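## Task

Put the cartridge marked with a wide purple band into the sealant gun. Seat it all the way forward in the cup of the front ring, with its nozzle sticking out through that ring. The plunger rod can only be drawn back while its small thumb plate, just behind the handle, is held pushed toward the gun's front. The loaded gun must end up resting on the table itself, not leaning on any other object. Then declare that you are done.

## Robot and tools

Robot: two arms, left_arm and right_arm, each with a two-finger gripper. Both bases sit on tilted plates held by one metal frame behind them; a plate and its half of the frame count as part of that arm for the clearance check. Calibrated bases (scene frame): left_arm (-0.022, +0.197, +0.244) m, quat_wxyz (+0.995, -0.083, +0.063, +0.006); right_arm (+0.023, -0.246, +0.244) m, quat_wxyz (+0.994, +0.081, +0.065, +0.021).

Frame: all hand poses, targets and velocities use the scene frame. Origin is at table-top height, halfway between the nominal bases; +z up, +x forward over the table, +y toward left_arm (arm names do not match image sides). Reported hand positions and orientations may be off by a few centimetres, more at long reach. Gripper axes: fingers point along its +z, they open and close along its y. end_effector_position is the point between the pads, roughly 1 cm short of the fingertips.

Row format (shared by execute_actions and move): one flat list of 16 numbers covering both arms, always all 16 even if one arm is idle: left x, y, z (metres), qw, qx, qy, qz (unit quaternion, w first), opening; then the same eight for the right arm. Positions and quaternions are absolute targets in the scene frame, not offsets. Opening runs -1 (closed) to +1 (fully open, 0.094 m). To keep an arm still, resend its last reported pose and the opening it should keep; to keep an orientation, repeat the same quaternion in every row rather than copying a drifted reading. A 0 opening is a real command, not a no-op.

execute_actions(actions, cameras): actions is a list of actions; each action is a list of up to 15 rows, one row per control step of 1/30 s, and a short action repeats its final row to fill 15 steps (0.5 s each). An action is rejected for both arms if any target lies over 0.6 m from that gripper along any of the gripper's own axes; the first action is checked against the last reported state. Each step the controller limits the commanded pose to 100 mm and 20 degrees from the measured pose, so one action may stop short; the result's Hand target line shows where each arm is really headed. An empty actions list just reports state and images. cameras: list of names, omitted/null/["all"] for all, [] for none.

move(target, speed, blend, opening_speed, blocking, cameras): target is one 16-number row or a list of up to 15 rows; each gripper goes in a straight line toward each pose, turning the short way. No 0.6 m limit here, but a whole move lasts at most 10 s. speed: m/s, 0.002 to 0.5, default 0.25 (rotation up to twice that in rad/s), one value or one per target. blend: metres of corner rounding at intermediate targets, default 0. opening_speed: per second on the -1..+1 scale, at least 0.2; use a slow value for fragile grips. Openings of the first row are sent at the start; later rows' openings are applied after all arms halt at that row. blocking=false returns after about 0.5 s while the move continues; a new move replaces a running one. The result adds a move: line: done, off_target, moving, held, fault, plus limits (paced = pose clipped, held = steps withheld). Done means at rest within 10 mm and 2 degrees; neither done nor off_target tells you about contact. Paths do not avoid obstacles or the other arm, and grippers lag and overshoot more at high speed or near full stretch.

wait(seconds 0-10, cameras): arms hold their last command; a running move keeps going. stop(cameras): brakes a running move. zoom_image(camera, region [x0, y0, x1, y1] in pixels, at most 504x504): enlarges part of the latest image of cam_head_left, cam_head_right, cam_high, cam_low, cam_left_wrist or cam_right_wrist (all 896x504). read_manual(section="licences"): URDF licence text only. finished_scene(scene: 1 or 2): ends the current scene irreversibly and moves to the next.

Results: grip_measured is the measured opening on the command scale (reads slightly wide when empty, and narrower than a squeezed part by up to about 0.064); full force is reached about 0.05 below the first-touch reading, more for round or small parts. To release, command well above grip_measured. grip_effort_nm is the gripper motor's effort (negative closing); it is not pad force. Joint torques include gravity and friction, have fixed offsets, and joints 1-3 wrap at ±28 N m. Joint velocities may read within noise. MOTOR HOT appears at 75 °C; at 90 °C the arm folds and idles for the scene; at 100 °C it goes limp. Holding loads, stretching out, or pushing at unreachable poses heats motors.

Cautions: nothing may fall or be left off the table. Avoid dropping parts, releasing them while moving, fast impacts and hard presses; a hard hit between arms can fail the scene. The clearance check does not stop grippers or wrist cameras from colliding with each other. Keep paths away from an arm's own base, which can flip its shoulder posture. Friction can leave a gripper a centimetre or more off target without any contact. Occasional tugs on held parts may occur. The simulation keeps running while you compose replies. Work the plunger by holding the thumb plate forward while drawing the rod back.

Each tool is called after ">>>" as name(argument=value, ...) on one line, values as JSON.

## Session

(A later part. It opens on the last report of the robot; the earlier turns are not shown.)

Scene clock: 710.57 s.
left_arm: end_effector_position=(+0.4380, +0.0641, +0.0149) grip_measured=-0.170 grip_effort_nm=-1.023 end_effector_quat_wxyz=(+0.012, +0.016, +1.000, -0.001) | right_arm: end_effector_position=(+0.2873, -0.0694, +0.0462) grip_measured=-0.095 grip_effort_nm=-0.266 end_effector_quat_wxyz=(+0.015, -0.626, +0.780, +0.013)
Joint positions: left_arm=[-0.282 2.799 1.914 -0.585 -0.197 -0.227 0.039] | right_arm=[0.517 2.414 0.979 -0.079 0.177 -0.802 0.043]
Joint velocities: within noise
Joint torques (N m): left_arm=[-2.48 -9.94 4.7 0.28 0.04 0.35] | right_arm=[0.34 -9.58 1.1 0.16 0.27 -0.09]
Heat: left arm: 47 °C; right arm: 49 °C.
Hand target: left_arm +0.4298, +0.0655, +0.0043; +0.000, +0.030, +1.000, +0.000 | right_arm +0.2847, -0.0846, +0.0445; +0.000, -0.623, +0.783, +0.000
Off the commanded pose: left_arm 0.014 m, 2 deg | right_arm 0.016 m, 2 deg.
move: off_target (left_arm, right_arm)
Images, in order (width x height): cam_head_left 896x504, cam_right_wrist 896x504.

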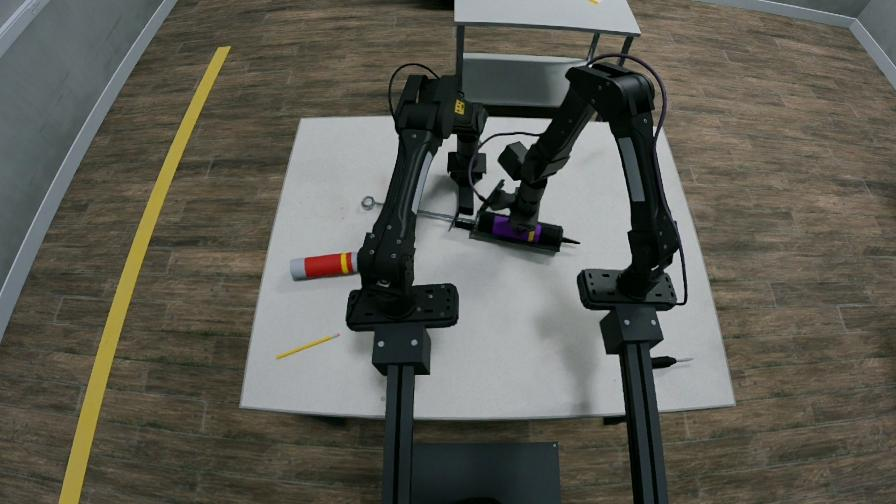

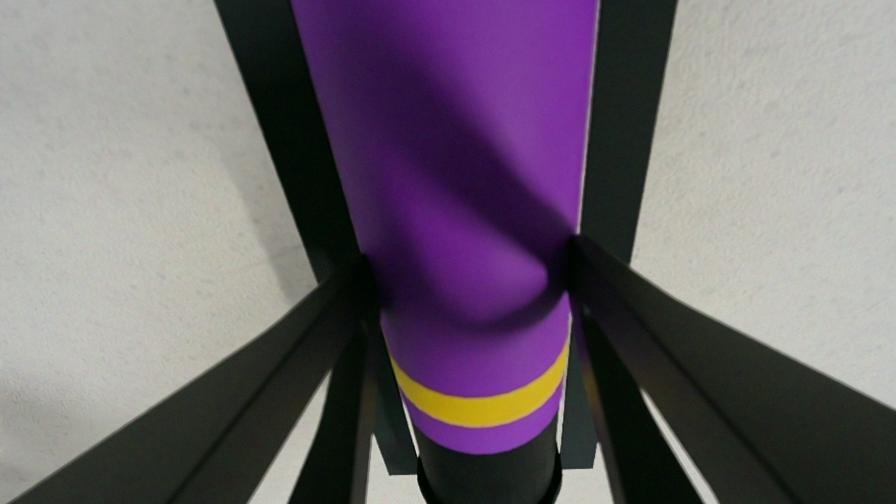

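>>> move(target=[[0.43,0.0655,0.004,0,0.03,0.9995,0,-0.3,0.2885,-0.0705,0.047,0,-0.6225,0.7826,0,-0.1],[0.43,0.0655,0.004,0,0.03,0.9995,0,-0.3,0.2885,-0.0705,0.047,0,-0.6225,0.7826,0,0.4],[0.43,0.0655,0.004,0,0.03,0.9995,0,-0.3,0.2885,-0.0705,0.17,0,-0.6225,0.7826,0,0.4]], speed=[0.05,0.03,0.15], opening_speed=0.7, cameras=["cam_head_left","cam_right_wrist"])

>>> zoom_image(camera="cam_right_wrist", region=[390, 180, 590, 350])

Scene clock: 718.77 s.
left_arm: end_effector_position=(+0.4381, +0.0641, +0.0149) grip_measured=-0.170 grip_effort_nm=-1.023 end_effector_quat_wxyz=(+0.012, +0.015, +1.000, -0.001) | right_arm: end_effector_position=(+0.2827, -0.0764, +0.1592) grip_measured=+0.397 grip_effort_nm=0.164 end_effector_quat_wxyz=(-0.013, -0.621, +0.784, +0.004)
Joint positions: left_arm=[-0.282 2.799 1.914 -0.585 -0.198 -0.228 0.039] | right_arm=[0.593 2.046 0.993 -0.53 0.2 -0.7 0.066]
Joint velocities: within noise
Joint torques (N m): left_arm=[-2.44 -10 4.81 0.31 0.04 0.37] | right_arm=[3.43 -10.41 5.89 0 0.09 0.07]
Heat: left arm: 47 °C; right arm: 49 °C.
Hand target: left_arm +0.4298, +0.0655, +0.0043; +0.000, +0.030, +1.000, +0.000 | right_arm +0.2883, -0.0705, +0.1698; +0.000, -0.623, +0.783, +0.000
Off the commanded pose: left_arm 0.014 m, 2 deg | right_arm 0.014 m, 2 deg.
move: off_target (left_arm, right_arm)
Images, in order (width x height): cam_head_left 896x504, cam_right_wrist 896x504.

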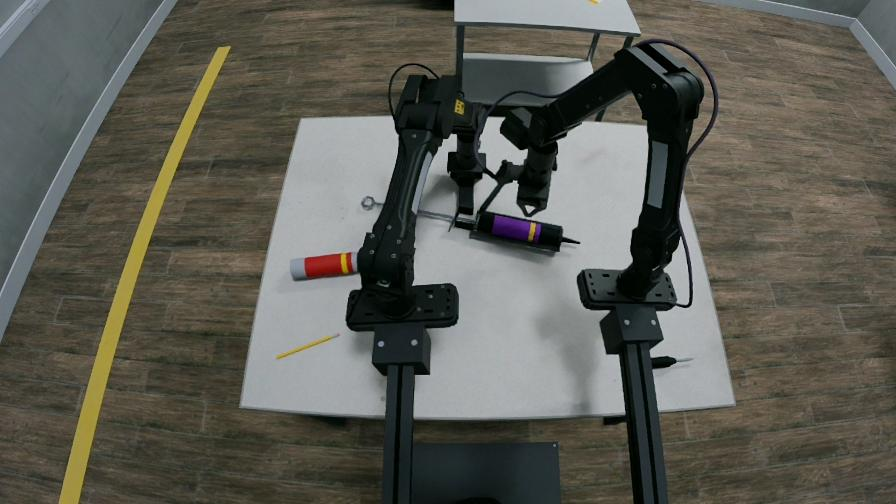

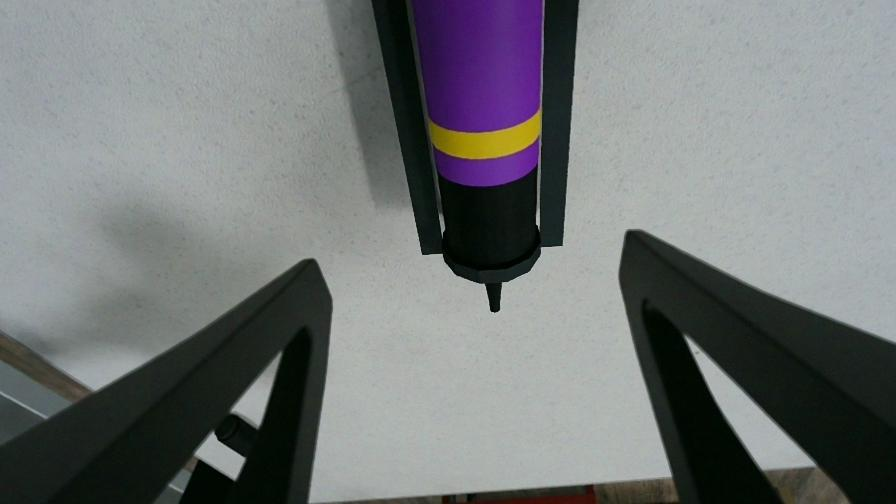

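Scaled by 2.520 from the camera's 896x504 image, which has a finer 1280x720 frame.

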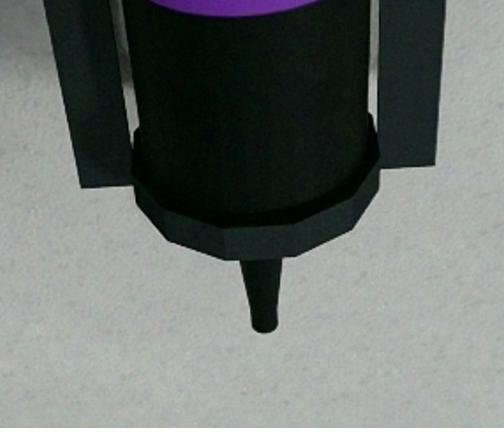

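>>> move(target=[[0.436,0.0645,0.010,0,0.03,0.9995,0,-0.3,0.2885,-0.0705,0.17,0,-0.6225,0.7826,0,0.4],[0.436,0.0645,0.010,0,0.03,0.9995,0,0.4,0.2885,-0.0705,0.17,0,-0.6225,0.7826,0,0.4],[0.436,0.0645,0.16,0,0.03,0.9995,0,0.4,0.27,-0.17,0.2,0,-0.6225,0.7826,0,0.4]], speed=[0.03,0.03,0.15], opening_speed=1)

>>> zoom_image(camera="cam_head_left", region=[350, 180, 600, 270])

>>> zoom_image(camera="cam_low", region=[450, 200, 600, 310])

Scene clock: 729.17 s.
left_arm: end_effector_position=(+0.4223, +0.0717, +0.1288) grip_measured=+0.397 grip_effort_nm=0.139 end_effector_quat_wxyz=(-0.029, +0.033, +0.999, +0.009) | right_arm: end_effector_position=(+0.2727, -0.1666, +0.1961) grip_measured=+0.397 grip_effort_nm=0.168 end_effector_quat_wxyz=(+0.001, -0.622, +0.783, -0.001)
Joint positions: left_arm=[-0.322 2.528 1.867 -0.901 -0.198 -0.251 0.066] | right_arm=[0.369 1.7 0.765 -0.573 0.201 -0.938 0.066]
Joint velocities: within noise
Joint torques (N m): left_arm=[-4.4 -15.79 6.91 -0.01 0 -0.13] | right_arm=[0.88 -8.13 4.27 0.03 0.01 -0.12]
Heat: left arm: 48 °C; right arm: 51 °C.
Hand target: left_arm +0.4354, +0.0646, +0.1594; +0.000, +0.030, +1.000, -0.001 | right_arm +0.2701, -0.1699, +0.1998; +0.000, -0.622, +0.783, +0.000
Off the commanded pose: left_arm 0.035 m, 3 deg | right_arm 0.006 m, 0 deg.
move: off_target (left_arm)

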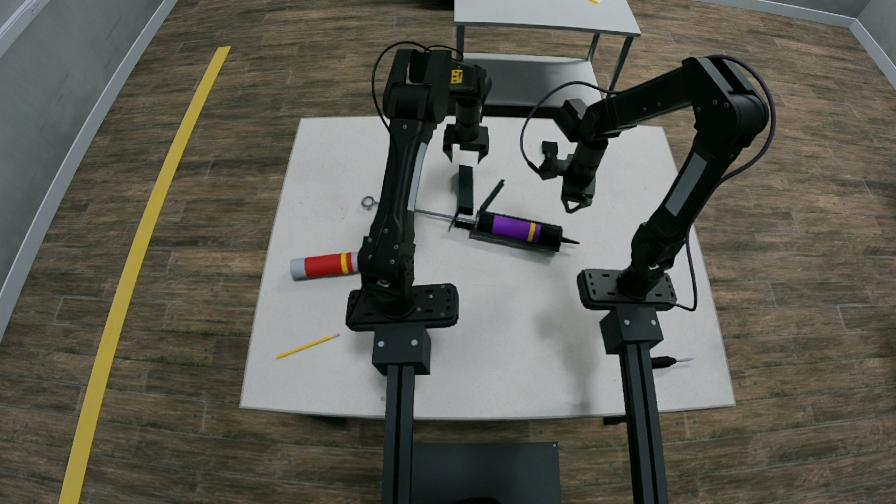

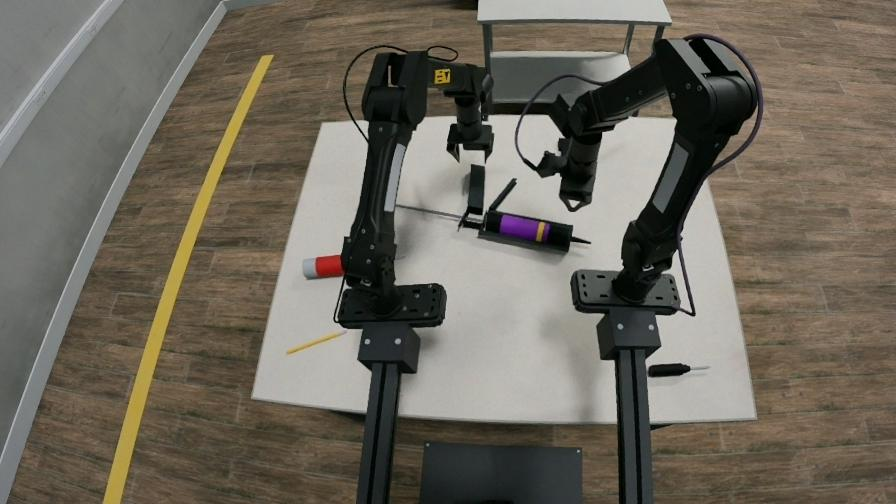

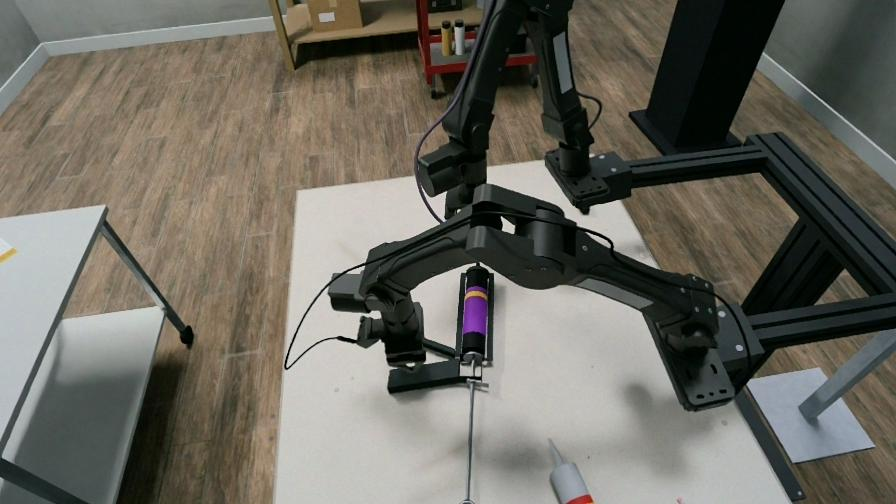

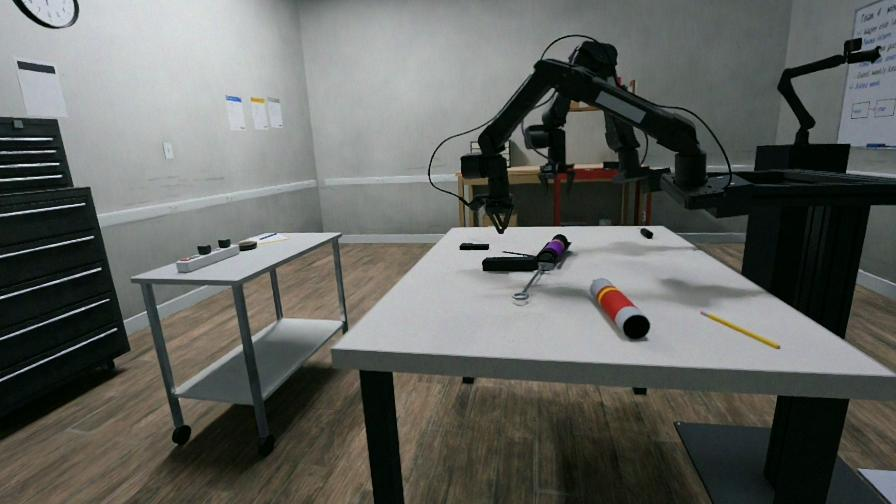

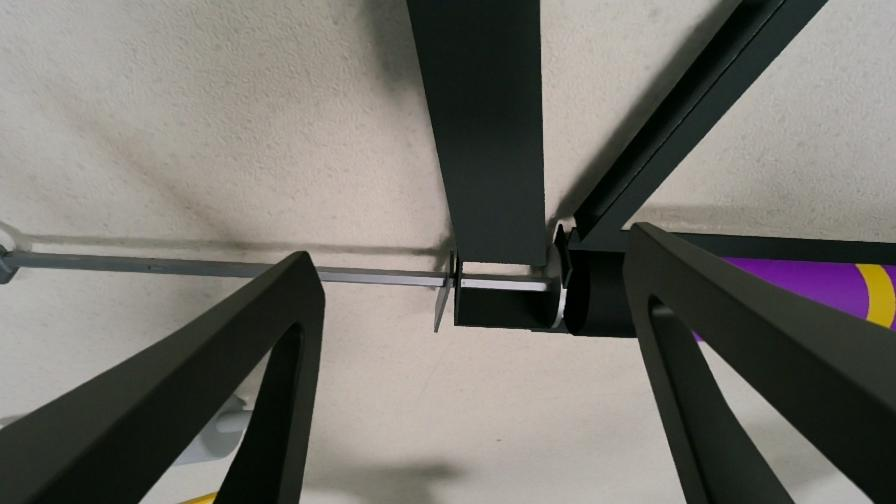

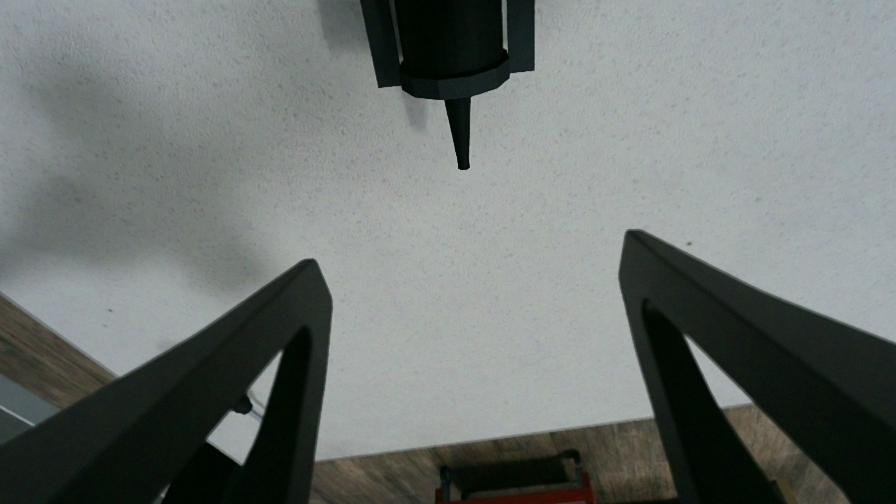

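Scaled by 2.016 from the camera's 896x504 image, which has a finer 1280x720 frame.

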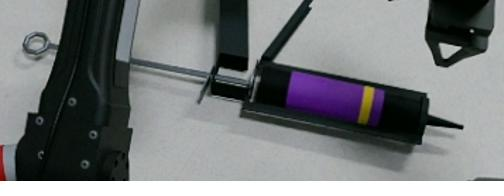

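Scaled by 3.360 from the camera's 896x504 image, which has a finer 1280x720 frame.

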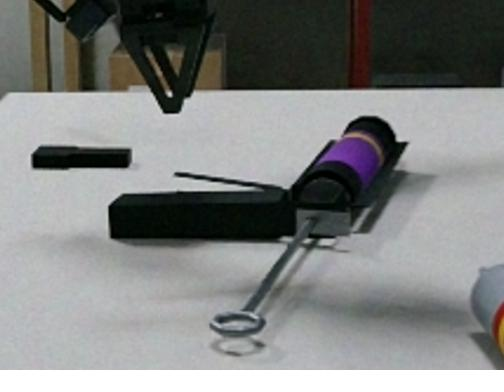

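>>> zoom_image(camera="cam_left_wrist", region=[420, 200, 660, 360])

Scaled by 2.100 from the camera's 896x504 image, which has a finer 1280x720 frame.

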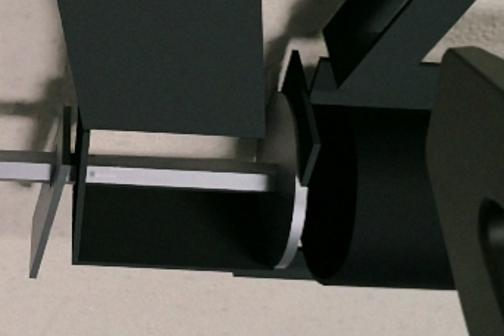

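>>> finished_scene(scene=1)

The scene is finished: the task was done.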